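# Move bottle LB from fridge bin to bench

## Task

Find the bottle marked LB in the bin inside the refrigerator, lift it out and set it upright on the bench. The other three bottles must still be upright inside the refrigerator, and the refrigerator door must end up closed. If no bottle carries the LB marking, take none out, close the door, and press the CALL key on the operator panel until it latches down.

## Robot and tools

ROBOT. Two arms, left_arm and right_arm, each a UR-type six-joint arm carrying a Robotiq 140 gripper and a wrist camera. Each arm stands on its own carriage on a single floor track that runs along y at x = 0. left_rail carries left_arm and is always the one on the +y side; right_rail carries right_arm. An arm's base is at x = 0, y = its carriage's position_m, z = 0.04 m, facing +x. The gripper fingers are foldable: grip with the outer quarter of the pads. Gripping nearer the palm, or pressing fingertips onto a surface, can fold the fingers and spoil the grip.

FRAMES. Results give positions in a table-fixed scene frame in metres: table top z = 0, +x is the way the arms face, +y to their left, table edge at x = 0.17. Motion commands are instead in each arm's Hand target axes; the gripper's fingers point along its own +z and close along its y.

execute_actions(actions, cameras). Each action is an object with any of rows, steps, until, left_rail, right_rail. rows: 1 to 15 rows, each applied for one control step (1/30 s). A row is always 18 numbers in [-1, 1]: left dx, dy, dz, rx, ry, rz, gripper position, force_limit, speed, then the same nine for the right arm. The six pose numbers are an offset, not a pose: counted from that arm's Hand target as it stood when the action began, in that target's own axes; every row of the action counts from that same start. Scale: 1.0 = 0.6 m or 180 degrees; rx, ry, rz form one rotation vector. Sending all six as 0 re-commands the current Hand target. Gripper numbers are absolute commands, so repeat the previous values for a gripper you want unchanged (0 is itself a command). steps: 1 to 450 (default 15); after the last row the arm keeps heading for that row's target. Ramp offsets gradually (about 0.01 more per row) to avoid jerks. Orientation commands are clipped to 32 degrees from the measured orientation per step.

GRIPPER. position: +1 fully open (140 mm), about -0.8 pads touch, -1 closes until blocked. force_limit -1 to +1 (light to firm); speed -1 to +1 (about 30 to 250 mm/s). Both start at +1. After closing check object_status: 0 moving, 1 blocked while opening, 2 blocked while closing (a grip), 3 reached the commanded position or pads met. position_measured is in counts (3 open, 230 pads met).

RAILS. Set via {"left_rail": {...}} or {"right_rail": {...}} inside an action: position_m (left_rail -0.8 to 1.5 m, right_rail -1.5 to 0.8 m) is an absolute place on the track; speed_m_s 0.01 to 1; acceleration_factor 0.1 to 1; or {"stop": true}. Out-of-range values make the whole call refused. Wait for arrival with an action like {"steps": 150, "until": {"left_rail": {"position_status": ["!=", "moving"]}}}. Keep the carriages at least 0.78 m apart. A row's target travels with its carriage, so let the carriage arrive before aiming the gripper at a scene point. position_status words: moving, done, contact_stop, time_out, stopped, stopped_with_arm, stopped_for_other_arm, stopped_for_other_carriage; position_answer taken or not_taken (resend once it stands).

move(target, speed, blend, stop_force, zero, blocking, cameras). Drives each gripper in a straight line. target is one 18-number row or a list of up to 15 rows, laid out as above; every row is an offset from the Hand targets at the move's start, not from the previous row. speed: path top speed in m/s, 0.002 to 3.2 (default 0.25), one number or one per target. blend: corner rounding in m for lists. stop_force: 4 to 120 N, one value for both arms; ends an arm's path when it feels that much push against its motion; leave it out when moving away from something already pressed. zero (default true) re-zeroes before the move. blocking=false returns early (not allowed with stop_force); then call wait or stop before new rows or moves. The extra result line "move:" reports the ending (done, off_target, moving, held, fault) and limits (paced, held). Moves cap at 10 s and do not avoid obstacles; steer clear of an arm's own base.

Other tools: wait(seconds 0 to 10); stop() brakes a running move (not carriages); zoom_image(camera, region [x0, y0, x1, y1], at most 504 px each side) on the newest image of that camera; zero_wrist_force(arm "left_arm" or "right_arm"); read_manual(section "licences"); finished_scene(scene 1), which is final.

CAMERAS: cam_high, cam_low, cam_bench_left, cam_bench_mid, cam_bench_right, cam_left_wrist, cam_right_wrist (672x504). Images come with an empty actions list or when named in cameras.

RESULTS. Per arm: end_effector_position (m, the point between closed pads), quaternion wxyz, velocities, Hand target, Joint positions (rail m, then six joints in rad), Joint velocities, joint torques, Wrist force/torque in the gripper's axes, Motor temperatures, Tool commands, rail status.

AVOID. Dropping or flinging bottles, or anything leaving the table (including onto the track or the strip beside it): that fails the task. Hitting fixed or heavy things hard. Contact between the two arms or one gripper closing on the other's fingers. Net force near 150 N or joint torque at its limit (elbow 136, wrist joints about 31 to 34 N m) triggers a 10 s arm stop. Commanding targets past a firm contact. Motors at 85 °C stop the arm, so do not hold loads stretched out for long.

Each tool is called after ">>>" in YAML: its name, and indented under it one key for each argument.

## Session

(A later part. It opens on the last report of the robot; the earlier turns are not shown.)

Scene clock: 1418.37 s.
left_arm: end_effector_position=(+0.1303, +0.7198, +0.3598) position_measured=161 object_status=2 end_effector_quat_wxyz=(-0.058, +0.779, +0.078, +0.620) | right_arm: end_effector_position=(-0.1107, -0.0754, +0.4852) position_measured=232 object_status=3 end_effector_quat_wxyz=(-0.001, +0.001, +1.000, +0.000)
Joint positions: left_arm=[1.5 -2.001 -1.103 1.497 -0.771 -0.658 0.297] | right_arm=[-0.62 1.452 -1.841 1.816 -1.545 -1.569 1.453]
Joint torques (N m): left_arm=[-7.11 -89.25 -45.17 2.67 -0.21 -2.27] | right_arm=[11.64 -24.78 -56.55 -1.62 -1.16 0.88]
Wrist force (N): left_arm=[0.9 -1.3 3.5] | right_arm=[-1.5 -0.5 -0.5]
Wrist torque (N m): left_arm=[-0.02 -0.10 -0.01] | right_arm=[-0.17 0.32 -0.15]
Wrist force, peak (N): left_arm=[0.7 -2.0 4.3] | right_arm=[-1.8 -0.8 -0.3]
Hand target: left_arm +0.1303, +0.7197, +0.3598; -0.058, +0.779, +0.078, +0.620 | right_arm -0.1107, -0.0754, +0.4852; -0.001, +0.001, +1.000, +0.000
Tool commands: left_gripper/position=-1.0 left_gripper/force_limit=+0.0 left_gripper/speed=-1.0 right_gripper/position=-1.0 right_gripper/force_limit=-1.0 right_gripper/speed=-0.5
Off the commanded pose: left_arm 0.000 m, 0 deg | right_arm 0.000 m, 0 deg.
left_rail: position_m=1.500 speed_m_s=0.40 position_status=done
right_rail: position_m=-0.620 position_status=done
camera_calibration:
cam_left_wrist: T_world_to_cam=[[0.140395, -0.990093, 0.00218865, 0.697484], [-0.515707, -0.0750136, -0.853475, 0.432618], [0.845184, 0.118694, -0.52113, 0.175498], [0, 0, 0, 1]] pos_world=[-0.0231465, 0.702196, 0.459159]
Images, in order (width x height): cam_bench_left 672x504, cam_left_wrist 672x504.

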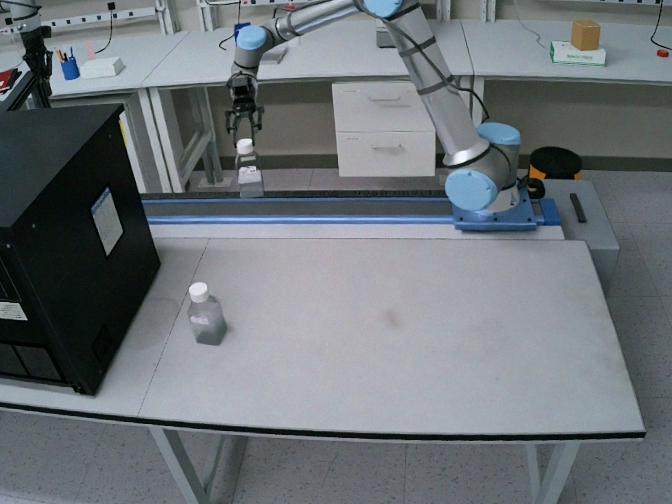

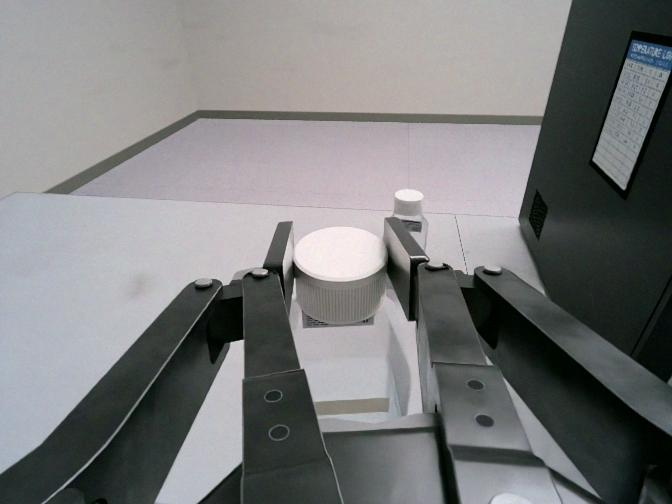

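>>> move:
  target: [-0.1205,-0.0778,0.5142,0,0,0,-1,0,-1,0,0,0,0,0,0,-1,-1,-0.5]
  speed: 0.15

>>> move:
  target: [-0.1136,0,0.0261,0,0,0,-1,0,-1,0,0,0,0,0,0,-1,-1,-0.5]
  speed: 0.02
  stop_force: 5
  cameras: ["cam_left_wrist"]

Scene clock: 1426.47 s.
left_arm: end_effector_position=(+0.4004, +0.8196, +0.2197) position_measured=161 object_status=2 end_effector_quat_wxyz=(-0.058, +0.779, +0.078, +0.620) | right_arm: end_effector_position=(-0.1107, -0.0754, +0.4852) position_measured=232 object_status=3 end_effector_quat_wxyz=(-0.001, +0.001, +1.000, +0.000)
Joint positions: left_arm=[1.5 -1.706 -1.168 1.921 -1.375 -0.396 0.578] | right_arm=[-0.62 1.452 -1.841 1.816 -1.545 -1.569 1.453]
Joint torques (N m): left_arm=[15.74 -84.79 -30.39 -5.61 5.61 2.26] | right_arm=[10.99 -24.28 -56.3 -1.66 -1.21 0.94]
Wrist force (N): left_arm=[0.3 -0.5 3.5] | right_arm=[-1.5 -0.6 -0.5]
Wrist torque (N m): left_arm=[0.09 -0.07 -0.14] | right_arm=[-0.19 0.33 -0.15]
Wrist force, peak (N): left_arm=[-0.2 -1.0 6.1] | right_arm=[-1.8 -0.8 -0.6]
Hand target: left_arm +0.4005, +0.8196, +0.2197; -0.058, +0.779, +0.078, +0.620 | right_arm -0.1107, -0.0754, +0.4852; -0.001, +0.001, +1.000, +0.000
Off the commanded pose: left_arm 0.000 m, 0 deg | right_arm 0.000 m, 0 deg.
left_rail: position_m=1.500 speed_m_s=0.40 position_status=done
right_rail: position_m=-0.620 position_status=done
move: done

Scene clock: 1429.53 s.
left_arm: end_effector_position=(+0.4005, +0.8194, +0.1849) position_measured=161 object_status=2 end_effector_quat_wxyz=(-0.058, +0.779, +0.078, +0.620) | right_arm: end_effector_position=(-0.1107, -0.0754, +0.4852) position_measured=232 object_status=3 end_effector_quat_wxyz=(-0.001, +0.001, +1.000, +0.000)
Joint positions: left_arm=[1.5 -1.706 -1.125 1.937 -1.434 -0.396 0.578] | right_arm=[-0.62 1.452 -1.841 1.816 -1.545 -1.569 1.453]
Joint torques (N m): left_arm=[6.83 -93.31 -46.13 1.64 -0.33 -0.43] | right_arm=[11.39 -24.95 -56.19 -1.9 -1.16 0.98]
Wrist force (N): left_arm=[2.6 -0.7 2.9] | right_arm=[-1.2 -0.3 -0.6]
Wrist torque (N m): left_arm=[0.02 -0.15 -0.12] | right_arm=[-0.14 0.27 -0.15]
Wrist force, peak (N): left_arm=[16.7 -1.7 2.6] | right_arm=[-2.0 -0.9 -0.5]
Hand target: left_arm +0.4005, +0.8194, +0.1850; -0.058, +0.779, +0.078, +0.620 (not the last commanded pose) | right_arm -0.1107, -0.0754, +0.4852; -0.001, +0.001, +1.000, +0.000
Off the commanded pose: left_arm 0.035 m, 0 deg | right_arm 0.000 m, 0 deg.
left_rail: position_m=1.500 speed_m_s=0.40 position_status=done
right_rail: position_m=-0.620 position_status=done
move: contact (left_arm)
camera_calibration:
cam_left_wrist: T_world_to_cam=[[0.140465, -0.990083, 0.00214386, 0.758533], [-0.515585, -0.0749953, -0.85355, 0.430137], [0.845246, 0.118789, -0.521007, -0.155964], [0, 0, 0, 1]] pos_world=[0.247053, 0.801796, 0.284259]
Images, in order (width x height): cam_left_wrist 672x504.

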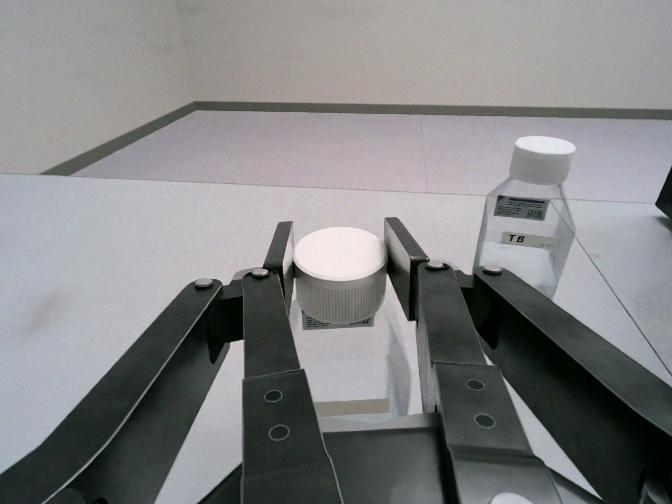

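>>> move:
  target: [-0.03,0,0.0069,0,0,0,-1,0,-1,0,0,0,0,0,0,-1,-1,-0.5]
  speed: 0.01
  stop_force: 6
  cameras: ["cam_bench_left"]

>>> zoom_image:
  camera: "cam_bench_left"
  region: [200, 180, 300, 300]

Scene clock: 1434.87 s.
left_arm: end_effector_position=(+0.4005, +0.8193, +0.1847) position_measured=161 object_status=2 end_effector_quat_wxyz=(-0.058, +0.779, +0.078, +0.620) | right_arm: end_effector_position=(-0.1107, -0.0754, +0.4852) position_measured=232 object_status=3 end_effector_quat_wxyz=(-0.001, +0.001, +1.000, +0.000)
Joint positions: left_arm=[1.5 -1.706 -1.125 1.937 -1.434 -0.396 0.578] | right_arm=[-0.62 1.452 -1.841 1.816 -1.545 -1.569 1.453]
Joint torques (N m): left_arm=[-10.69 -89.89 -28.63 0.45 -1.88 0.1] | right_arm=[11.59 -24.56 -55.51 -1.96 -1.41 0.92]
Wrist force (N): left_arm=[8.3 -0.2 2.8] | right_arm=[-1.6 -0.8 -0.3]
Wrist torque (N m): left_arm=[0.02 -0.10 -0.07] | right_arm=[-0.24 0.35 -0.15]
Wrist force, peak (N): left_arm=[13.4 -0.2 2.6] | right_arm=[-1.8 -0.7 -0.7]
Hand target: left_arm +0.4005, +0.8193, +0.1847; -0.058, +0.779, +0.078, +0.620 (not the last commanded pose) | right_arm -0.1107, -0.0754, +0.4852; -0.001, +0.001, +1.000, +0.000
Off the commanded pose: left_arm 0.018 m, 0 deg | right_arm 0.000 m, 0 deg.
left_rail: position_m=1.500 speed_m_s=0.40 position_status=done
right_rail: position_m=-0.620 position_status=done
move: contact (left_arm)
Images, in order (width x height): cam_bench_left 672x504.

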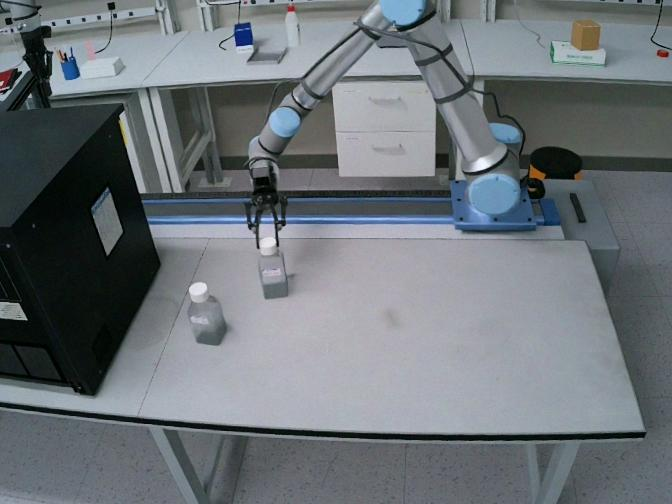

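Scaled by 4.200 from the camera's 672x504 image, which has a finer 960x720 frame.

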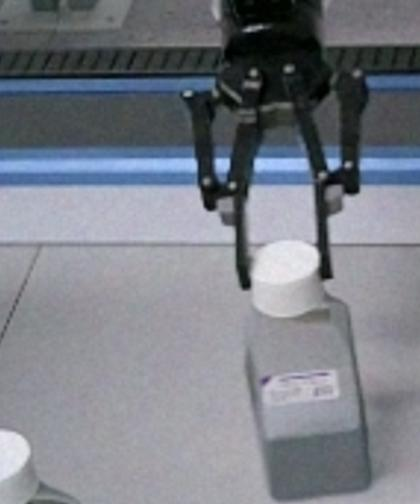

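>>> execute_actions:
  actions:
    - {"rows":[[0,0,0,0,0,0,-0.14,0,-1,0,0,0,0,0,0,-1,-1,-0.5]],"steps":45}

>>> move:
  target:
    - [0.02,0,-0.24,0,0,0,-0.14,0,-1,0,0,0,0,0,0,-1,-1,-0.5]
  speed: 0.08
  cameras: ["cam_left_wrist"]

>>> zoom_image:
  camera: "cam_left_wrist"
  region: [270, 140, 470, 320]

Scene clock: 1440.83 s.
left_arm: end_effector_position=(+0.4005, +0.8193, +0.1847) position_measured=146 object_status=3 end_effector_quat_wxyz=(-0.058, +0.779, +0.078, +0.620) | right_arm: end_effector_position=(-0.1107, -0.0754, +0.4852) position_measured=232 object_status=3 end_effector_quat_wxyz=(-0.001, +0.001, +1.000, +0.000)
Joint positions: left_arm=[1.5 -1.706 -1.125 1.937 -1.434 -0.396 0.578] | right_arm=[-0.62 1.452 -1.841 1.816 -1.545 -1.569 1.453]
Joint torques (N m): left_arm=[-10.93 -89.98 -46.14 0.44 -1.21 1.54] | right_arm=[10.77 -24.6 -55.44 -1.73 -1.32 0.92]
Wrist force (N): left_arm=[4.3 -1.3 3.0] | right_arm=[-1.3 -0.6 -0.4]
Wrist torque (N m): left_arm=[-0.07 -0.04 -0.13] | right_arm=[-0.20 0.29 -0.14]
Wrist force, peak (N): left_arm=[8.5 -0.4 2.9] | right_arm=[-1.9 -0.7 -0.4]
Hand target: left_arm +0.4005, +0.8193, +0.1847; -0.058, +0.779, +0.078, +0.620 | right_arm -0.1107, -0.0754, +0.4852; -0.001, +0.001, +1.000, +0.000
Off the commanded pose: left_arm 0.000 m, 0 deg | right_arm 0.000 m, 0 deg.
left_rail: position_m=1.500 speed_m_s=0.40 position_status=done
right_rail: position_m=-0.620 position_status=done

Scene clock: 1443.17 s.
left_arm: end_effector_position=(+0.2655, +0.7930, +0.2287) position_measured=146 object_status=3 end_effector_quat_wxyz=(-0.058, +0.779, +0.078, +0.620) | right_arm: end_effector_position=(-0.1107, -0.0754, +0.4852) position_measured=232 object_status=3 end_effector_quat_wxyz=(-0.001, +0.001, +1.000, +0.000)
Joint positions: left_arm=[1.5 -1.876 -1.135 1.822 -1.138 -0.543 0.386] | right_arm=[-0.62 1.452 -1.841 1.816 -1.545 -1.569 1.453]
Joint torques (N m): left_arm=[-16.21 -59 -48.48 2.77 -1.52 -2.48] | right_arm=[11.23 -25.19 -55.13 -1.84 -1 0.94]
Wrist force (N): left_arm=[4.1 -1.3 2.4] | right_arm=[-1.2 -0.4 -0.5]
Wrist torque (N m): left_arm=[-0.08 -0.02 0.02] | right_arm=[-0.14 0.28 -0.15]
Wrist force, peak (N): left_arm=[4.3 -1.0 3.7] | right_arm=[-1.9 -0.7 -0.5]
Hand target: left_arm +0.2654, +0.7930, +0.2288; -0.058, +0.779, +0.078, +0.620 | right_arm -0.1107, -0.0754, +0.4852; -0.001, +0.001, +1.000, +0.000
Off the commanded pose: left_arm 0.000 m, 0 deg | right_arm 0.000 m, 0 deg.
left_rail: position_m=1.500 speed_m_s=0.40 position_status=done
right_rail: position_m=-0.620 position_status=done
move: done
camera_calibration:
cam_left_wrist: T_world_to_cam=[[0.140414, -0.99009, 0.00240895, 0.751286], [-0.515684, -0.0752107, -0.853472, 0.396098], [0.845195, 0.118597, -0.521134, -0.0157165], [0, 0, 0, 1]] pos_world=[0.112053, 0.775495, 0.328058]
Images, in order (width x height): cam_left_wrist 672x504.

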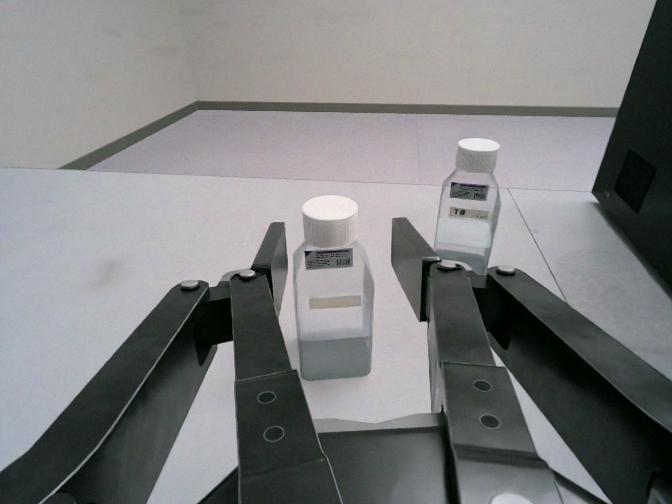

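Scaled by 2.520 from the camera's 672x504 image, which has a finer 960x720 frame.

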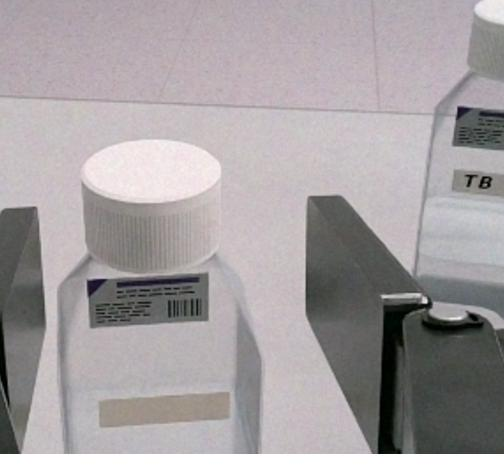

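>>> move:
  target:
    - [0.4058,0,-0.0933,0,0,0,-1,-1,-0.5,0,0,0,0,0,0,-1,-1,-0.5]
    - [0.5288,0.0555,0.4423,0,-0.4278,0,-1,-1,-0.5,0,0,0,0,0,0,-1,-1,-0.5]
  speed: 0.25
  blend: 0.03
  cameras: ["cam_left_wrist"]

Scene clock: 1462.77 s.
left_arm: end_effector_position=(+0.5952, +0.8254, +0.4785) position_measured=232 object_status=3 end_effector_quat_wxyz=(+0.003, +0.995, +0.097, +0.000) | right_arm: end_effector_position=(-0.1107, -0.0754, +0.4852) position_measured=232 object_status=3 end_effector_quat_wxyz=(-0.001, +0.001, +1.000, +0.000)
Joint positions: left_arm=[1.5 -1.042 -1.257 1.231 -1.551 -1.572 1.906] | right_arm=[-0.62 1.452 -1.841 1.816 -1.545 -1.569 1.453]
Joint torques (N m): left_arm=[11.87 -64.67 -63.55 -0.56 -2.39 1.99] | right_arm=[10.37 -26.54 -54.52 -2.03 -1.19 0.91]
Wrist force (N): left_arm=[1.4 -0.3 -0.7] | right_arm=[-1.4 -0.2 -0.5]
Wrist torque (N m): left_arm=[0.02 -0.33 -0.05] | right_arm=[-0.11 0.31 -0.15]
Wrist force, peak (N): left_arm=[5.5 -4.2 3.2] | right_arm=[-1.8 -0.5 -0.8]
Hand target: left_arm +0.5952, +0.8254, +0.4785; +0.003, +0.995, +0.097, +0.000 | right_arm -0.1107, -0.0754, +0.4852; -0.001, +0.001, +1.000, +0.000
Off the commanded pose: left_arm 0.000 m, 0 deg | right_arm 0.000 m, 0 deg.
left_rail: position_m=1.500 speed_m_s=0.40 position_status=done
right_rail: position_m=-0.620 position_status=done
move: done
camera_calibration:
cam_left_wrist: T_world_to_cam=[[0.177348, -0.982495, 0.0570238, 0.682061], [-0.93711, -0.150889, 0.314734, 0.536097], [-0.300621, -0.109255, -0.947465, 0.906008], [0, 0, 0, 1]] pos_world=[0.653784, 0.849998, 0.650789]
Images, in order (width x height): cam_left_wrist 672x504.

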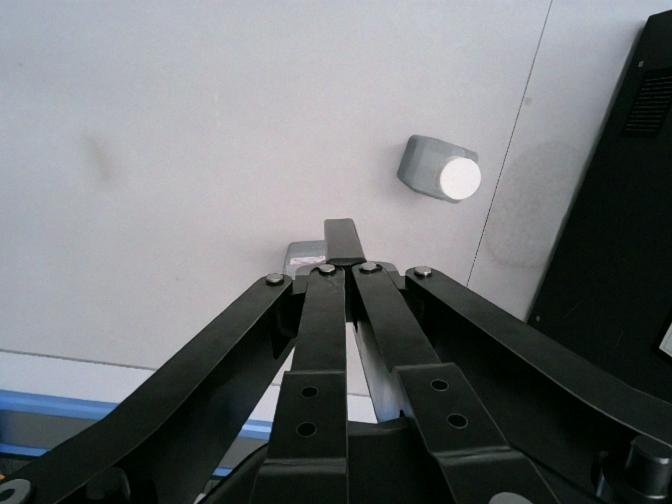

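>>> move:
  target: [0.07,0.0292,0.48,0,-0.1556,0.0618,-1,-1,-0.5,0,0,0,0,0,0,-1,-1,-0.5]
  speed: 0.2
  cameras: ["cam_left_wrist"]

>>> zoom_image:
  camera: "cam_left_wrist"
  region: [240, 40, 440, 240]

Scene clock: 1468.63 s.
left_arm: end_effector_position=(+0.6402, +0.8147, +0.1908) position_measured=232 object_status=3 end_effector_quat_wxyz=(+0.026, +0.970, -0.003, -0.240) | right_arm: end_effector_position=(-0.1107, -0.0754, +0.4852) position_measured=232 object_status=3 end_effector_quat_wxyz=(-0.001, +0.001, +1.000, +0.000)
Joint positions: left_arm=[1.5 -0.865 -0.922 1.247 -1.606 -1.968 2.341] | right_arm=[-0.62 1.452 -1.841 1.816 -1.545 -1.569 1.453]
Joint torques (N m): left_arm=[10.06 -86.68 -61.41 0.15 -4.38 1.96] | right_arm=[11.32 -25.48 -54 -2.02 -1.27 1.09]
Wrist force (N): left_arm=[0.3 0.7 -1.1] | right_arm=[-1.3 -0.4 -0.2]
Wrist torque (N m): left_arm=[0.27 -0.31 -0.04] | right_arm=[-0.16 0.29 -0.14]
Wrist force, peak (N): left_arm=[0.5 -0.2 -3.1] | right_arm=[-1.7 -1.1 -0.4]
Hand target: left_arm +0.6402, +0.8146, +0.1906; +0.026, +0.970, -0.003, -0.240 | right_arm -0.1107, -0.0754, +0.4852; -0.001, +0.001, +1.000, +0.000
Off the commanded pose: left_arm 0.000 m, 0 deg | right_arm 0.000 m, 0 deg.
left_rail: position_m=1.500 speed_m_s=0.40 position_status=done
right_rail: position_m=-0.620 position_status=done
move: done
camera_calibration:
cam_left_wrist: T_world_to_cam=[[0.0174841, -0.99439, 0.104323, 0.782923], [-0.692984, 0.0631612, 0.718181, 0.259498], [-0.720741, -0.0848511, -0.687992, 0.845334], [0, 0, 0, 1]] pos_world=[0.775406, 0.833868, 0.313539]
Images, in order (width x height): cam_left_wrist 672x504.

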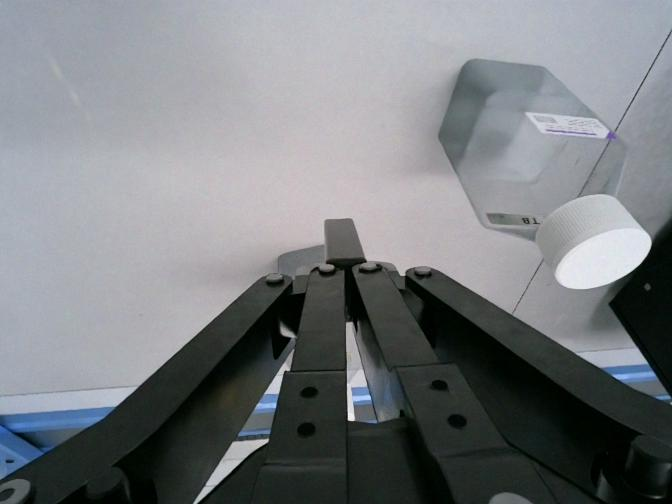

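Scaled by 2.520 from the camera's 672x504 image, which has a finer 960x720 frame.

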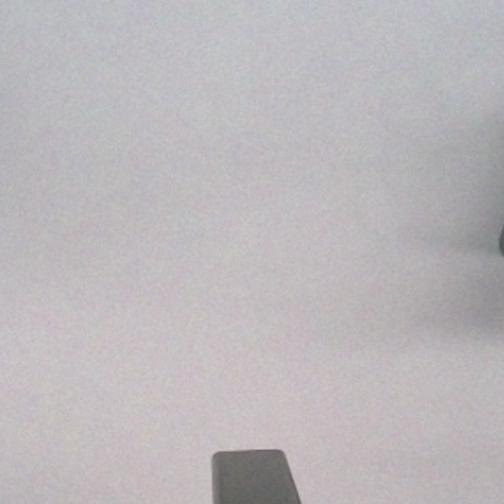

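>>> zoom_image:
  camera: "cam_left_wrist"
  region: [430, 40, 672, 300]

>>> move:
  target: [-0.1217,-0.2,0.0523,0,0,0,-1,-1,-0.5,0,0,0,0,0,0,-1,-1,-0.5]
  speed: 0.15
  cameras: ["cam_left_wrist"]

>>> zoom_image:
  camera: "cam_left_wrist"
  region: [380, 60, 672, 360]

Scaled by 1.938 from the camera's 672x504 image, which has a finer 960x720 frame.

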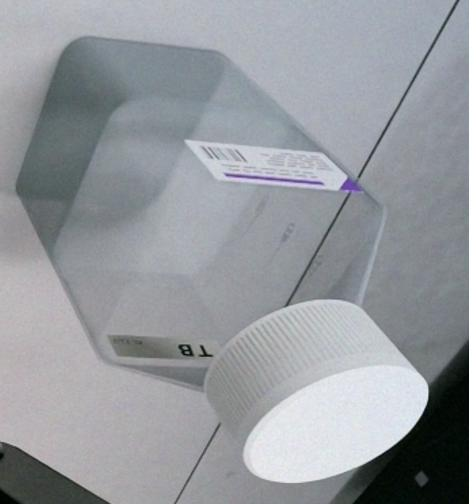

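Scene clock: 1477.10 s.
left_arm: end_effector_position=(+0.5602, +0.9341, +0.1906) position_measured=232 object_status=3 end_effector_quat_wxyz=(+0.026, +0.970, -0.003, -0.240) | right_arm: end_effector_position=(-0.1107, -0.0754, +0.4852) position_measured=232 object_status=3 end_effector_quat_wxyz=(-0.001, +0.001, +1.000, +0.000)
Joint positions: left_arm=[1.5 -0.846 -1.135 1.587 -1.724 -1.962 2.361] | right_arm=[-0.62 1.452 -1.841 1.816 -1.545 -1.569 1.453]
Joint torques (N m): left_arm=[12.84 -102.61 -38.92 -8.03 1.66 2.24] | right_arm=[10.67 -25.64 -53.25 -2.14 -1.13 1.09]
Wrist force (N): left_arm=[0.1 0.5 -1.4] | right_arm=[-1.6 -0.7 -0.4]
Wrist torque (N m): left_arm=[0.24 -0.23 0.01] | right_arm=[-0.23 0.35 -0.14]
Wrist force, peak (N): left_arm=[0.9 2.1 -2.1] | right_arm=[-1.8 -0.8 -0.6]
Hand target: left_arm +0.5601, +0.9342, +0.1906; +0.026, +0.970, -0.003, -0.240 | right_arm -0.1107, -0.0754, +0.4852; -0.001, +0.001, +1.000, +0.000
Off the commanded pose: left_arm 0.000 m, 0 deg | right_arm 0.000 m, 0 deg.
left_rail: position_m=1.500 speed_m_s=0.40 position_status=done
right_rail: position_m=-0.620 position_status=done
move: done
camera_calibration:
cam_left_wrist: T_world_to_cam=[[0.0173807, -0.994391, 0.104326, 0.903156], [-0.692675, 0.0632707, 0.718469, 0.196323], [-0.721041, -0.0847515, -0.68769, 0.79762], [0, 0, 0, 1]] pos_world=[0.695407, 0.953268, 0.31324]
Images, in order (width x height): cam_left_wrist 672x504.

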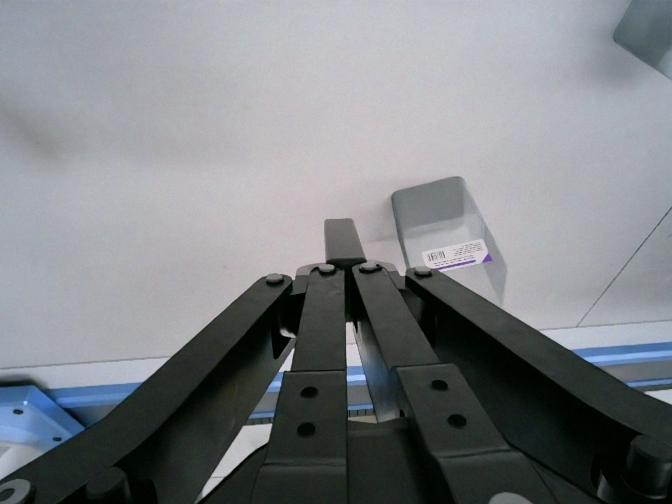

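Scaled by 1.680 from the camera's 672x504 image, which has a finer 960x720 frame.

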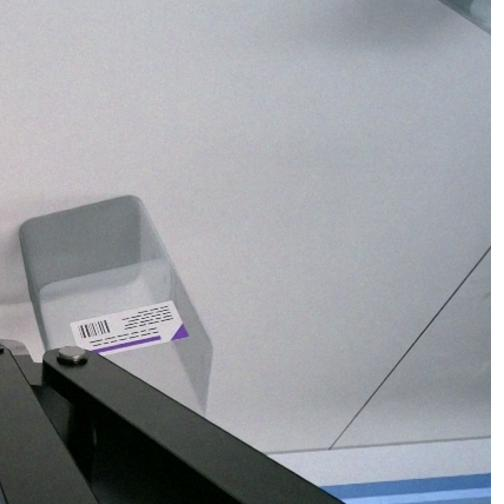

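>>> move:
  target: [-0.12,-0.1,0.06,0,0,0,-1,-1,-0.5,0,0,0,0,0,0,-1,-1,-0.5]
  speed: 0.15
  cameras: ["cam_left_wrist"]

>>> zoom_image:
  camera: "cam_left_wrist"
  region: [400, 100, 620, 320]

Scene clock: 1483.63 s.
left_arm: end_effector_position=(+0.4793, +0.9936, +0.1891) position_measured=232 object_status=3 end_effector_quat_wxyz=(+0.026, +0.970, -0.003, -0.240) | right_arm: end_effector_position=(-0.1107, -0.0754, +0.4852) position_measured=232 object_status=3 end_effector_quat_wxyz=(-0.001, +0.001, +1.000, +0.000)
Joint positions: left_arm=[1.5 -0.873 -1.283 1.803 -1.804 -1.97 2.333] | right_arm=[-0.62 1.452 -1.841 1.816 -1.545 -1.569 1.453]
Joint torques (N m): left_arm=[-14.55 -87.86 -39.13 -8.07 -4.45 -2.47] | right_arm=[11.67 -24.56 -53.48 -2.4 -1.15 1.1]
Wrist force (N): left_arm=[0.0 0.7 -1.3] | right_arm=[-1.3 -0.3 -0.2]
Wrist torque (N m): left_arm=[0.28 -0.28 0.13] | right_arm=[-0.13 0.28 -0.15]
Wrist force, peak (N): left_arm=[1.2 0.9 -1.9] | right_arm=[-2.0 -0.8 -0.5]
Hand target: left_arm +0.4792, +0.9936, +0.1891; +0.026, +0.970, -0.003, -0.240 | right_arm -0.1107, -0.0754, +0.4852; -0.001, +0.001, +1.000, +0.000
Off the commanded pose: left_arm 0.000 m, 0 deg | right_arm 0.000 m, 0 deg.
left_rail: position_m=1.500 speed_m_s=0.40 position_status=done
right_rail: position_m=-0.620 position_status=done
move: done
camera_calibration:
cam_left_wrist: T_world_to_cam=[[0.0173807, -0.994391, 0.104326, 0.963874], [-0.692675, 0.0632707, 0.718469, 0.137527], [-0.721041, -0.0847515, -0.68769, 0.743367], [0, 0, 0, 1]] pos_world=[0.614507, 1.01277, 0.31184]
Images, in order (width x height): cam_left_wrist 672x504.

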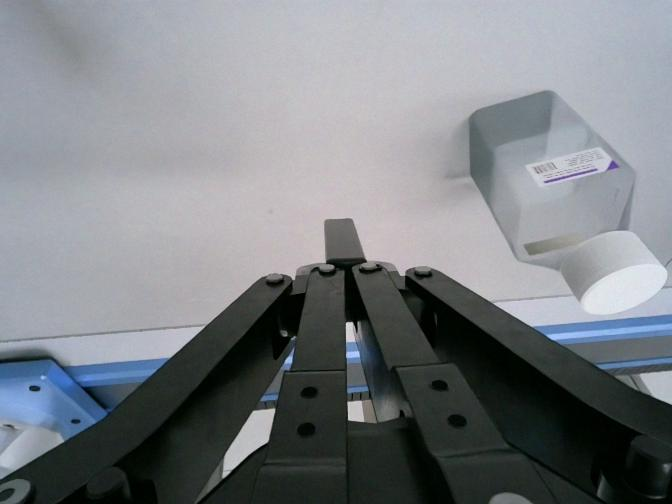

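Scaled by 2.291 from the camera's 672x504 image, which has a finer 960x720 frame.

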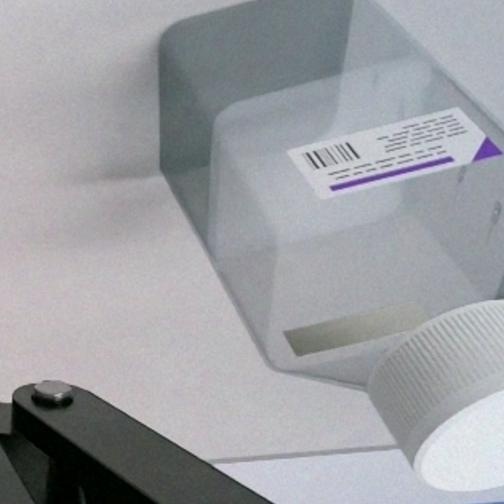

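>>> move:
  target:
    - [-0.155,0.0173,-0.294,0,0,0,-1,-1,-0.5,0,0,0,0,0,0,-1,-1,-0.5]
    - [-0.155,0.0173,-0.294,0,0.1556,0,-1,-1,-0.5,0,0,0,0,0,0,-1,-1,-0.5]
  speed: 0.3
  blend: 0.03

Scene clock: 1490.83 s.
left_arm: end_effector_position=(+0.4791, +0.9937, +0.3888) position_measured=232 object_status=3 end_effector_quat_wxyz=(+0.026, +1.000, +0.004, +0.002) | right_arm: end_effector_position=(-0.1107, -0.0754, +0.4852) position_measured=232 object_status=3 end_effector_quat_wxyz=(-0.001, +0.001, +1.000, +0.000)
Joint positions: left_arm=[1.5 -1.054 -1.604 1.797 -1.812 -1.593 2.079] | right_arm=[-0.62 1.452 -1.841 1.816 -1.545 -1.569 1.453]
Joint torques (N m): left_arm=[-13.17 -68.02 -44.94 -10 2.85 -2.24] | right_arm=[10.28 -26.31 -52.8 -2.32 -1.31 0.94]
Wrist force (N): left_arm=[1.0 0.4 -1.2] | right_arm=[-1.7 -0.5 -0.1]
Wrist torque (N m): left_arm=[0.12 -0.21 0.08] | right_arm=[-0.18 0.36 -0.15]
Wrist force, peak (N): left_arm=[-0.2 0.7 -3.5] | right_arm=[-1.9 -0.7 -0.5]
Hand target: left_arm +0.4791, +0.9937, +0.3888; +0.026, +1.000, +0.004, +0.002 | right_arm -0.1107, -0.0754, +0.4852; -0.001, +0.001, +1.000, +0.000
Off the commanded pose: left_arm 0.000 m, 0 deg | right_arm 0.000 m, 0 deg.
left_rail: position_m=1.500 speed_m_s=0.40 position_status=done
right_rail: position_m=-0.620 position_status=done
move: done

>>> move:
  target: [-0.3852,0.3253,0.2307,0.0523,0.427,-0.0404,-0.1,-1,-0.5,0,0,0,0,0,0,-1,-1,-0.5]
  speed: 0.25
  cameras: ["cam_left_wrist"]

Scene clock: 1497.97 s.
left_arm: end_effector_position=(+0.2500, +0.7898, +0.2599) position_measured=141 object_status=3 end_effector_quat_wxyz=(-0.058, +0.779, +0.078, +0.620) | right_arm: end_effector_position=(-0.1107, -0.0754, +0.4852) position_measured=232 object_status=3 end_effector_quat_wxyz=(-0.001, +0.001, +1.000, +0.000)
Joint positions: left_arm=[1.5 -1.894 -1.159 1.79 -1.068 -0.56 0.37] | right_arm=[-0.62 1.452 -1.841 1.816 -1.545 -1.569 1.453]
Joint torques (N m): left_arm=[11.19 -60.84 -50.89 3.15 -1.56 -2.16] | right_arm=[11.57 -25.65 -52.2 -2.54 -1.35 1.26]
Wrist force (N): left_arm=[4.4 -1.4 2.9] | right_arm=[-1.3 -0.9 -0.2]
Wrist torque (N m): left_arm=[-0.10 -0.10 0.01] | right_arm=[-0.27 0.30 -0.15]
Wrist force, peak (N): left_arm=[4.4 -1.4 2.9] | right_arm=[-1.8 -0.7 -0.6]
Hand target: left_arm +0.2500, +0.7898, +0.2599; -0.058, +0.779, +0.078, +0.620 | right_arm -0.1107, -0.0754, +0.4852; -0.001, +0.001, +1.000, +0.000
Off the commanded pose: left_arm 0.000 m, 0 deg | right_arm 0.000 m, 0 deg.
left_rail: position_m=1.500 speed_m_s=0.40 position_status=done
right_rail: position_m=-0.620 position_status=done
move: done
camera_calibration:
cam_left_wrist: T_world_to_cam=[[0.140503, -0.990076, 0.00298564, 0.750005], [-0.515383, -0.0757128, -0.853609, 0.414762], [0.845364, 0.118396, -0.520906, 0.0141114], [0, 0, 0, 1]] pos_world=[0.0964538, 0.772294, 0.359156]
Images, in order (width x height): cam_left_wrist 672x504.

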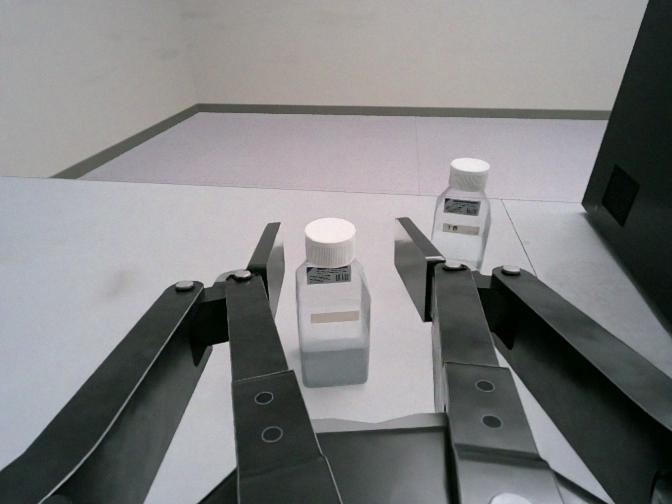

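>>> move:
  target:
    - [-0.1057,0,0.1115,0,0,0,-0.1,-1,-0.5,0,0,0,0,0,0,-1,-1,-0.5]
    - [-0.0674,0,0.2778,0,0,0,-0.1,-1,-0.5,0,0,0,0,0,0,-1,-1,-0.5]
  speed: [0.1,0.05]
  stop_force: 6

>>> execute_actions:
  actions:
    - {"rows":[[0,0,0,0,0,0,-1,0,-1,0,0,0,0,0,0,-1,-1,-0.5]],"steps":60}
  cameras: ["cam_left_wrist"]

Scene clock: 1504.87 s.
left_arm: end_effector_position=(+0.4006, +0.8189, +0.1830) position_measured=141 object_status=3 end_effector_quat_wxyz=(-0.058, +0.779, +0.078, +0.620) | right_arm: end_effector_position=(-0.1107, -0.0754, +0.4852) position_measured=232 object_status=3 end_effector_quat_wxyz=(-0.001, +0.001, +1.000, +0.000)
Joint positions: left_arm=[1.5 -1.706 -1.122 1.937 -1.436 -0.396 0.577] | right_arm=[-0.62 1.452 -1.841 1.816 -1.545 -1.569 1.453]
Joint torques (N m): left_arm=[13.7 -89.38 -26.36 -5.57 4.88 2.21] | right_arm=[10.95 -25.59 -51.53 -2.63 -1.17 1.2]
Wrist force (N): left_arm=[4.4 -1.1 2.6] | right_arm=[-1.1 -0.6 -0.6]
Wrist torque (N m): left_arm=[-0.03 -0.06 -0.13] | right_arm=[-0.20 0.25 -0.15]
Wrist force, peak (N): left_arm=[4.6 -1.3 3.2] | right_arm=[-1.9 -1.3 -0.5]
Hand target: left_arm +0.4006, +0.8189, +0.1830; -0.058, +0.779, +0.078, +0.620 | right_arm -0.1107, -0.0754, +0.4852; -0.001, +0.001, +1.000, +0.000
Off the commanded pose: left_arm 0.000 m, 0 deg | right_arm 0.000 m, 0 deg.
left_rail: position_m=1.500 speed_m_s=0.40 position_status=done
right_rail: position_m=-0.620 position_status=done
move: done

Scene clock: 1507.07 s.
left_arm: end_effector_position=(+0.4006, +0.8189, +0.1830) position_measured=161 object_status=2 end_effector_quat_wxyz=(-0.058, +0.779, +0.078, +0.620) | right_arm: end_effector_position=(-0.1107, -0.0754, +0.4852) position_measured=232 object_status=3 end_effector_quat_wxyz=(-0.001, +0.001, +1.000, +0.000)
Joint positions: left_arm=[1.5 -1.706 -1.122 1.937 -1.436 -0.396 0.577] | right_arm=[-0.62 1.452 -1.841 1.816 -1.545 -1.569 1.453]
Joint torques (N m): left_arm=[10.54 -86.56 -30.96 -2.69 3.5 2.03] | right_arm=[11 -25.39 -51.97 -2.69 -1.21 1.23]
Wrist force (N): left_arm=[5.1 -1.2 2.0] | right_arm=[-1.4 -0.8 -0.7]
Wrist torque (N m): left_arm=[-0.03 -0.04 -0.14] | right_arm=[-0.25 0.30 -0.15]
Wrist force, peak (N): left_arm=[5.4 -1.3 2.1] | right_arm=[-1.8 -0.4 -0.6]
Hand target: left_arm +0.4006, +0.8189, +0.1830; -0.058, +0.779, +0.078, +0.620 | right_arm -0.1107, -0.0754, +0.4852; -0.001, +0.001, +1.000, +0.000
Off the commanded pose: left_arm 0.000 m, 0 deg | right_arm 0.000 m, 0 deg.
left_rail: position_m=1.500 speed_m_s=0.40 position_status=done
right_rail: position_m=-0.620 position_status=done
camera_calibration:
cam_left_wrist: T_world_to_cam=[[0.140728, -0.990044, 0.0029768, 0.757807], [-0.515281, -0.0758106, -0.853662, 0.429092], [0.845388, 0.1186, -0.520819, -0.156845], [0, 0, 0, 1]] pos_world=[0.247053, 0.801394, 0.282356]
Images, in order (width x height): cam_left_wrist 672x504.

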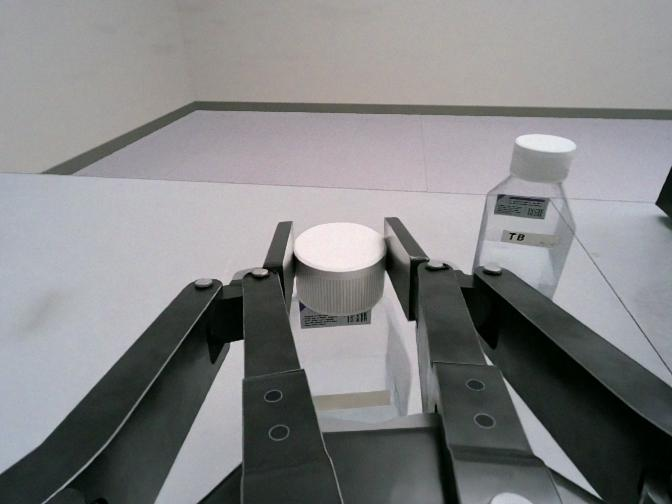

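>>> move:
  target:
    - [0.1461,0,-0.0336,0,0,0,-1,0,-1,0,0,0,0,0,0,-1,-1,-0.5]
    - [0.1803,0.0763,-0.5282,0,0,0,-1,0,-1,0,0,0,0,0,0,-1,-1,-0.5]
  speed: [0.06,0.15]
  blend: [0.02,0]

>>> execute_actions:
  actions:
    - {"left_rail":{"position_m":1.0,"speed_m_s":0.4,"acceleration_factor":0.2},"steps":150,"until":{"left_rail":{"position_status":["!=","moving"]}}}
  cameras: ["cam_left_wrist"]

Scene clock: 1514.07 s.
left_arm: end_effector_position=(+0.1301, +0.7202, +0.3599) position_measured=161 object_status=2 end_effector_quat_wxyz=(-0.058, +0.779, +0.078, +0.620) | right_arm: end_effector_position=(-0.1107, -0.0754, +0.4852) position_measured=232 object_status=3 end_effector_quat_wxyz=(-0.001, +0.001, +1.000, +0.000)
Joint positions: left_arm=[1.5 -2.001 -1.103 1.498 -0.771 -0.658 0.296] | right_arm=[-0.62 1.452 -1.841 1.816 -1.545 -1.569 1.453]
Joint torques (N m): left_arm=[-14 -69.16 -55.69 4.79 -2.08 -2.55] | right_arm=[10.96 -26.29 -51.8 -2.72 -1.3 1.26]
Wrist force (N): left_arm=[1.0 -1.7 3.8] | right_arm=[-1.2 -0.3 0.0]
Wrist torque (N m): left_arm=[-0.12 -0.10 -0.01] | right_arm=[-0.12 0.26 -0.15]
Wrist force, peak (N): left_arm=[5.4 -1.0 2.2] | right_arm=[-1.8 -0.7 -0.7]
Hand target: left_arm +0.1300, +0.7202, +0.3599; -0.058, +0.779, +0.078, +0.620 | right_arm -0.1107, -0.0754, +0.4852; -0.001, +0.001, +1.000, +0.000
Off the commanded pose: left_arm 0.000 m, 0 deg | right_arm 0.000 m, 0 deg.
left_rail: position_m=1.500 speed_m_s=0.40 position_status=done
right_rail: position_m=-0.620 position_status=done
move: done

Scene clock: 1516.63 s.
left_arm: end_effector_position=(+0.1300, +0.2205, +0.3599) position_measured=161 object_status=2 end_effector_quat_wxyz=(-0.058, +0.779, +0.078, +0.620) | right_arm: end_effector_position=(-0.1107, -0.0754, +0.4852) position_measured=232 object_status=3 end_effector_quat_wxyz=(-0.001, +0.001, +1.000, +0.000)
Joint positions: left_arm=[1 -2.002 -1.103 1.498 -0.77 -0.658 0.296] | right_arm=[-0.62 1.452 -1.841 1.816 -1.545 -1.569 1.453]
Joint torques (N m): left_arm=[-8.47 -85 -51.68 3.25 0.05 -2.27] | right_arm=[11.01 -26.13 -51.03 -2.51 -1.11 1.07]
Wrist force (N): left_arm=[1.1 -1.3 3.4] | right_arm=[-1.2 -0.8 -0.7]
Wrist torque (N m): left_arm=[-0.03 -0.19 -0.02] | right_arm=[-0.24 0.26 -0.15]
Wrist force, peak (N): left_arm=[1.0 -3.7 4.2] | right_arm=[-1.8 -0.4 -0.9]
Hand target: left_arm +0.1300, +0.2205, +0.3599; -0.058, +0.779, +0.078, +0.620 | right_arm -0.1107, -0.0754, +0.4852; -0.001, +0.001, +1.000, +0.000
Tool commands: left_gripper/position=-1.0 left_gripper/force_limit=+0.0 left_gripper/speed=-1.0 right_gripper/position=-1.0 right_gripper/force_limit=-1.0 right_gripper/speed=-0.5
Off the commanded pose: left_arm 0.000 m, 0 deg | right_arm 0.000 m, 0 deg.
left_rail: position_m=1.000 speed_m_s=0.40 position_status=done
right_rail: position_m=-0.620 position_status=done
camera_calibration:
cam_left_wrist: T_world_to_cam=[[0.140728, -0.990044, 0.0029768, 0.202807], [-0.515281, -0.0758106, -0.853662, 0.395264], [0.845388, 0.1186, -0.520819, 0.234896], [0, 0, 0, 1]] pos_world=[-0.0234468, 0.202894, 0.459156]
Images, in order (width x height): cam_left_wrist 672x504.

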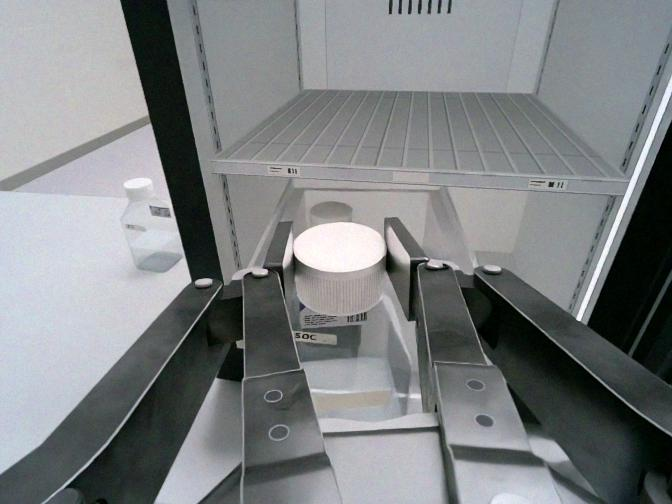

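>>> move:
  target:
    - [0.0335,0.1318,0.196,0,0,0,-1,0,-1,0,0,0,0,0,0,-1,-1,-0.5]
  speed: 0.1

>>> move:
  target: [-0.1299,0,0.0299,0,0,0,-1,0,-1,0,0,0,0,0,0,-1,-1,-0.5]
  speed: 0.04
  stop_force: 8
  cameras: ["cam_left_wrist"]

Scene clock: 1523.37 s.
left_arm: end_effector_position=(+0.2620, +0.1659, +0.3536) position_measured=161 object_status=2 end_effector_quat_wxyz=(-0.058, +0.779, +0.078, +0.620) | right_arm: end_effector_position=(-0.1107, -0.0754, +0.4852) position_measured=232 object_status=3 end_effector_quat_wxyz=(-0.001, +0.001, +1.000, +0.000)
Joint positions: left_arm=[1 -1.836 -1.06 1.453 -0.873 -0.508 0.42] | right_arm=[-0.62 1.452 -1.841 1.816 -1.545 -1.569 1.453]
Joint torques (N m): left_arm=[13.7 -77.63 -59.54 -4.38 5.39 1.73] | right_arm=[10.9 -26.59 -50.71 -2.75 -1.13 1.24]
Wrist force (N): left_arm=[1.1 -2.5 3.1] | right_arm=[-1.4 -0.4 -0.8]
Wrist torque (N m): left_arm=[-0.07 -0.19 0.04] | right_arm=[-0.14 0.30 -0.15]
Wrist force, peak (N): left_arm=[1.3 -3.5 3.7] | right_arm=[-2.0 -0.4 -0.8]
Hand target: left_arm +0.2621, +0.1658, +0.3536; -0.058, +0.779, +0.078, +0.620 | right_arm -0.1107, -0.0754, +0.4852; -0.001, +0.001, +1.000, +0.000
Off the commanded pose: left_arm 0.000 m, 0 deg | right_arm 0.000 m, 0 deg.
left_rail: position_m=1.000 speed_m_s=0.40 position_status=done
right_rail: position_m=-0.620 position_status=done
move: done

Scene clock: 1526.43 s.
left_arm: end_effector_position=(+0.2622, +0.1653, +0.2736) position_measured=161 object_status=2 end_effector_quat_wxyz=(-0.058, +0.779, +0.078, +0.620) | right_arm: end_effector_position=(-0.1107, -0.0754, +0.4852) position_measured=232 object_status=3 end_effector_quat_wxyz=(-0.001, +0.001, +1.000, +0.000)
Joint positions: left_arm=[1 -1.836 -1.002 1.515 -0.993 -0.507 0.421] | right_arm=[-0.62 1.452 -1.841 1.816 -1.545 -1.569 1.453]
Joint torques (N m): left_arm=[12.44 -75.31 -36.38 -4.8 3.81 2.11] | right_arm=[11.21 -26.7 -51 -2.71 -1.12 1.23]
Wrist force (N): left_arm=[4.0 -2.3 4.3] | right_arm=[-1.1 -0.8 -0.2]
Wrist torque (N m): left_arm=[-0.06 0.10 0.04] | right_arm=[-0.24 0.25 -0.14]
Wrist force, peak (N): left_arm=[4.3 -2.5 4.3] | right_arm=[-1.7 -0.7 -0.7]
Hand target: left_arm +0.2622, +0.1653, +0.2736; -0.058, +0.779, +0.078, +0.620 | right_arm -0.1107, -0.0754, +0.4852; -0.001, +0.001, +1.000, +0.000
Off the commanded pose: left_arm 0.000 m, 0 deg | right_arm 0.000 m, 0 deg.
left_rail: position_m=1.000 speed_m_s=0.40 position_status=done
right_rail: position_m=-0.620 position_status=done
move: done
camera_calibration:
cam_left_wrist: T_world_to_cam=[[0.140728, -0.990044, 0.0029768, 0.129907], [-0.515281, -0.0758106, -0.853662, 0.385621], [0.845388, 0.1186, -0.520819, 0.0847756], [0, 0, 0, 1]] pos_world=[0.108753, 0.147794, 0.372956]
Images, in order (width x height): cam_left_wrist 672x504.

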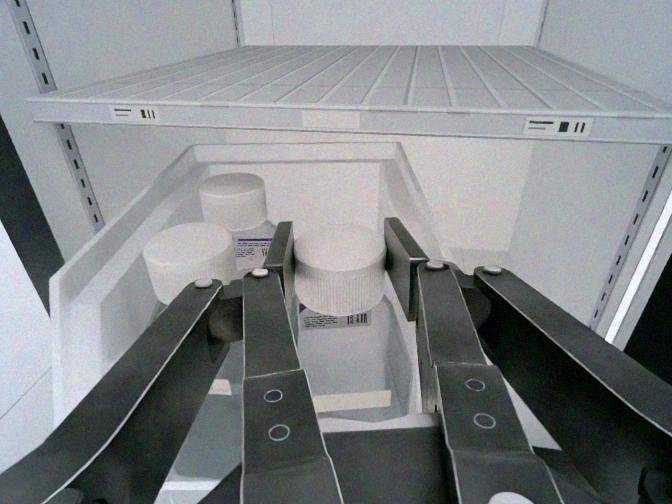

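>>> move:
  target:
    - [0.0081,0,-0.0019,0,0,0,-1,0,-1,0,0,0,0,0,0,-1,-1,-0.5]
    - [0.05,0,0.1801,0,0,0,-1,0,-1,0,0,0,0,0,0,-1,-1,-0.5]
  speed: [0.03,0.04]
  stop_force: 8
  cameras: ["cam_left_wrist"]

Scene clock: 1534.60 s.
left_arm: end_effector_position=(+0.3722, +0.1870, +0.2786) position_measured=161 object_status=2 end_effector_quat_wxyz=(-0.058, +0.779, +0.078, +0.620) | right_arm: end_effector_position=(-0.1107, -0.0754, +0.4852) position_measured=232 object_status=3 end_effector_quat_wxyz=(-0.001, +0.001, +1.000, +0.000)
Joint positions: left_arm=[1 -1.718 -1.05 1.6 -1.155 -0.406 0.559] | right_arm=[-0.62 1.452 -1.841 1.816 -1.545 -1.569 1.453]
Joint torques (N m): left_arm=[13.74 -107.74 -35.9 -5.1 5.66 2.28] | right_arm=[10.58 -26.88 -50.32 -2.87 -1.19 1.32]
Wrist force (N): left_arm=[1.3 -1.1 3.6] | right_arm=[-1.2 -0.7 -1.1]
Wrist torque (N m): left_arm=[-0.02 -0.21 -0.17] | right_arm=[-0.22 0.26 -0.15]
Wrist force, peak (N): left_arm=[4.3 -2.2 4.7] | right_arm=[-2.2 -0.8 -0.2]
Hand target: left_arm +0.3722, +0.1870, +0.2786; -0.058, +0.779, +0.078, +0.620 | right_arm -0.1107, -0.0754, +0.4852; -0.001, +0.001, +1.000, +0.000
Off the commanded pose: left_arm 0.000 m, 0 deg | right_arm 0.000 m, 0 deg.
left_rail: position_m=1.000 speed_m_s=0.40 position_status=done
right_rail: position_m=-0.620 position_status=done
move: done
camera_calibration:
cam_left_wrist: T_world_to_cam=[[0.140728, -0.990044, 0.0029768, 0.135812], [-0.515281, -0.0758106, -0.853662, 0.448071], [0.845388, 0.1186, -0.520819, -0.00814233], [0, 0, 0, 1]] pos_world=[0.218653, 0.169394, 0.377856]
Images, in order (width x height): cam_left_wrist 672x504.

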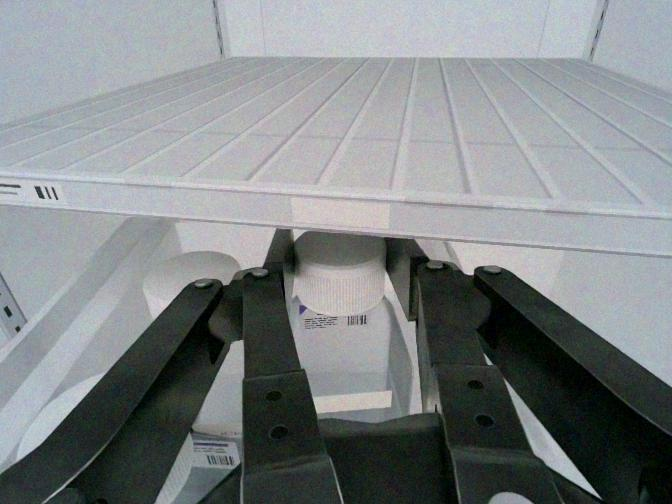

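>>> move:
  target: [-0.0227,0,0.0052,0,0,0,-1,0,-1,0,0,0,0,0,0,-1,-1,-0.5]
  speed: 0.012
  stop_force: 4

>>> execute_actions:
  actions:
    - {"rows":[[0,0,0,0,0,0,-0.14,0,-1,0,0,0,0,0,0,-1,-1,-0.5]],"steps":45}
  cameras: ["cam_left_wrist"]

Scene clock: 1540.33 s.
left_arm: end_effector_position=(+0.3722, +0.1869, +0.2675) position_measured=161 object_status=2 end_effector_quat_wxyz=(-0.058, +0.779, +0.078, +0.620) | right_arm: end_effector_position=(-0.1107, -0.0754, +0.4852) position_measured=232 object_status=3 end_effector_quat_wxyz=(-0.001, +0.001, +1.000, +0.000)
Joint positions: left_arm=[1 -1.718 -1.04 1.607 -1.171 -0.406 0.559] | right_arm=[-0.62 1.452 -1.841 1.816 -1.545 -1.569 1.453]
Joint torques (N m): left_arm=[13.84 -103.13 -52.27 0.59 -1.34 0.18] | right_arm=[11.3 -25.89 -50.29 -2.86 -1.02 1.43]
Wrist force (N): left_arm=[7.4 -2.5 0.7] | right_arm=[-1.2 -0.5 -0.3]
Wrist torque (N m): left_arm=[0.06 -0.06 -0.02] | right_arm=[-0.18 0.26 -0.15]
Wrist force, peak (N): left_arm=[16.0 -3.2 -2.7] | right_arm=[-1.7 -0.9 -0.6]
Hand target: left_arm +0.3722, +0.1869, +0.2675; -0.058, +0.779, +0.078, +0.620 (not the last commanded pose) | right_arm -0.1107, -0.0754, +0.4852; -0.001, +0.001, +1.000, +0.000
Off the commanded pose: left_arm 0.003 m, 0 deg | right_arm 0.000 m, 0 deg.
left_rail: position_m=1.000 speed_m_s=0.40 position_status=done
right_rail: position_m=-0.620 position_status=done
move: contact (left_arm)

Scene clock: 1542.03 s.
left_arm: end_effector_position=(+0.3722, +0.1869, +0.2675) position_measured=146 object_status=3 end_effector_quat_wxyz=(-0.058, +0.779, +0.078, +0.620) | right_arm: end_effector_position=(-0.1107, -0.0754, +0.4852) position_measured=232 object_status=3 end_effector_quat_wxyz=(-0.001, +0.001, +1.000, +0.000)
Joint positions: left_arm=[1 -1.718 -1.04 1.607 -1.171 -0.406 0.559] | right_arm=[-0.62 1.452 -1.841 1.816 -1.545 -1.569 1.453]
Joint torques (N m): left_arm=[13.47 -101.97 -52.15 0.68 0 0.77] | right_arm=[11.88 -26.95 -50.7 -2.81 -1.19 1.19]
Wrist force (N): left_arm=[4.8 -0.6 2.6] | right_arm=[-1.5 -0.7 -0.4]
Wrist torque (N m): left_arm=[0.07 -0.16 -0.17] | right_arm=[-0.21 0.33 -0.14]
Wrist force, peak (N): left_arm=[7.6 -2.1 0.8] | right_arm=[-1.7 -0.8 -0.8]
Hand target: left_arm +0.3722, +0.1869, +0.2675; -0.058, +0.779, +0.078, +0.620 | right_arm -0.1107, -0.0754, +0.4852; -0.001, +0.001, +1.000, +0.000
Off the commanded pose: left_arm 0.000 m, 0 deg | right_arm 0.000 m, 0 deg.
left_rail: position_m=1.000 speed_m_s=0.40 position_status=done
right_rail: position_m=-0.620 position_status=done
camera_calibration:
cam_left_wrist: T_world_to_cam=[[0.140729, -0.990044, 0.0029767, 0.135845], [-0.515209, -0.0758006, -0.853706, 0.438594], [0.845432, 0.118607, -0.520747, -0.013961], [0, 0, 0, 1]] pos_world=[0.218653, 0.169394, 0.366756]
Images, in order (width x height): cam_left_wrist 672x504.

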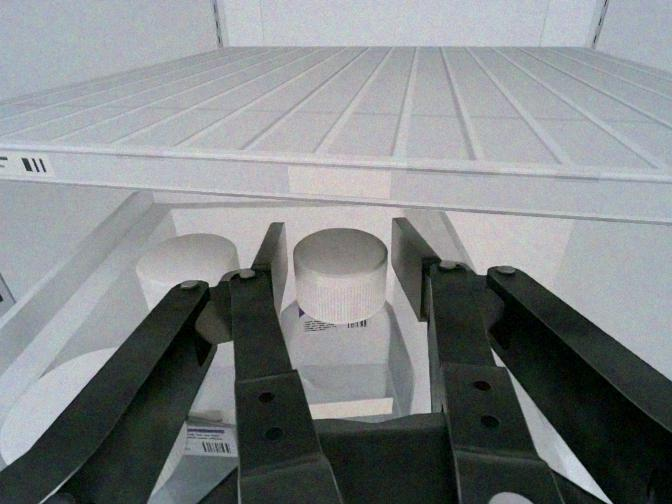

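>>> move:
  target:
    - [-0.082,0,-0.3561,0,0,0,-0.14,0,-1,0,0,0,0,0,0,-1,-1,-0.5]
    - [0.085,-0.11,-0.36,0,0,0,-0.14,0,-1,0,0,0,0,0,0,-1,-1,-0.5]
  speed: [0.07,0.15]
  cameras: ["cam_left_wrist"]

>>> zoom_image:
  camera: "cam_left_wrist"
  region: [120, 150, 500, 440]

Scene clock: 1549.13 s.
left_arm: end_effector_position=(+0.1640, +0.2137, +0.3650) position_measured=146 object_status=3 end_effector_quat_wxyz=(-0.058, +0.779, +0.078, +0.620) | right_arm: end_effector_position=(-0.1107, -0.0754, +0.4852) position_measured=232 object_status=3 end_effector_quat_wxyz=(-0.001, +0.001, +1.000, +0.000)
Joint positions: left_arm=[1 -1.962 -1.11 1.5 -0.786 -0.621 0.321] | right_arm=[-0.62 1.452 -1.841 1.816 -1.545 -1.569 1.453]
Joint torques (N m): left_arm=[-15.01 -103.38 -37.12 4.22 -1.72 -2.27] | right_arm=[10.21 -25.91 -49.31 -2.93 -1.25 1.19]
Wrist force (N): left_arm=[4.6 -1.1 2.7] | right_arm=[-1.1 -0.7 0.0]
Wrist torque (N m): left_arm=[0.01 -0.10 -0.01] | right_arm=[-0.23 0.24 -0.14]
Wrist force, peak (N): left_arm=[6.0 -1.7 2.7] | right_arm=[-2.0 -0.7 -0.4]
Hand target: left_arm +0.1640, +0.2138, +0.3652; -0.058, +0.779, +0.078, +0.620 | right_arm -0.1107, -0.0754, +0.4852; -0.001, +0.001, +1.000, +0.000
Off the commanded pose: left_arm 0.000 m, 0 deg | right_arm 0.000 m, 0 deg.
left_rail: position_m=1.000 speed_m_s=0.40 position_status=done
right_rail: position_m=-0.620 position_status=done
move: done
camera_calibration:
cam_left_wrist: T_world_to_cam=[[0.140716, -0.990046, 0.0029841, 0.19137], [-0.515165, -0.0757938, -0.853733, 0.416743], [0.845461, 0.118596, -0.520702, 0.209601], [0, 0, 0, 1]] pos_world=[0.0105535, 0.196194, 0.464356]
Images, in order (width x height): cam_left_wrist 672x504.

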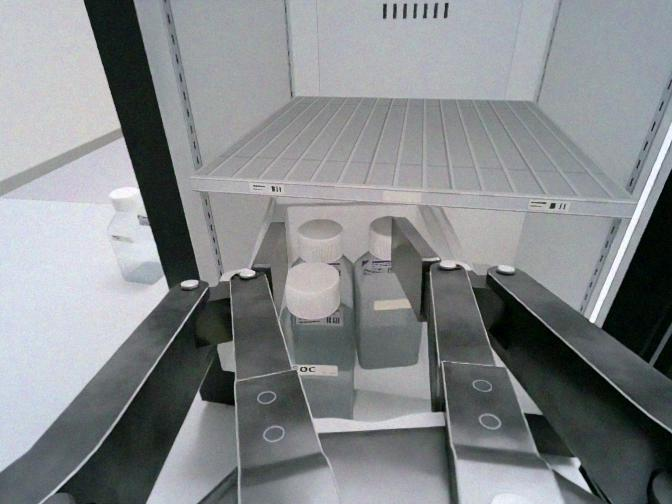

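Scaled by 1.326 from the camera's 672x504 image, which has a finer 960x720 frame.

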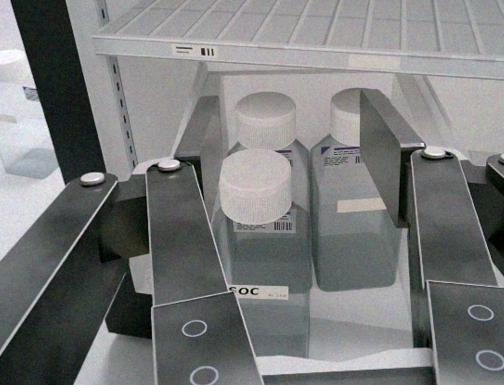

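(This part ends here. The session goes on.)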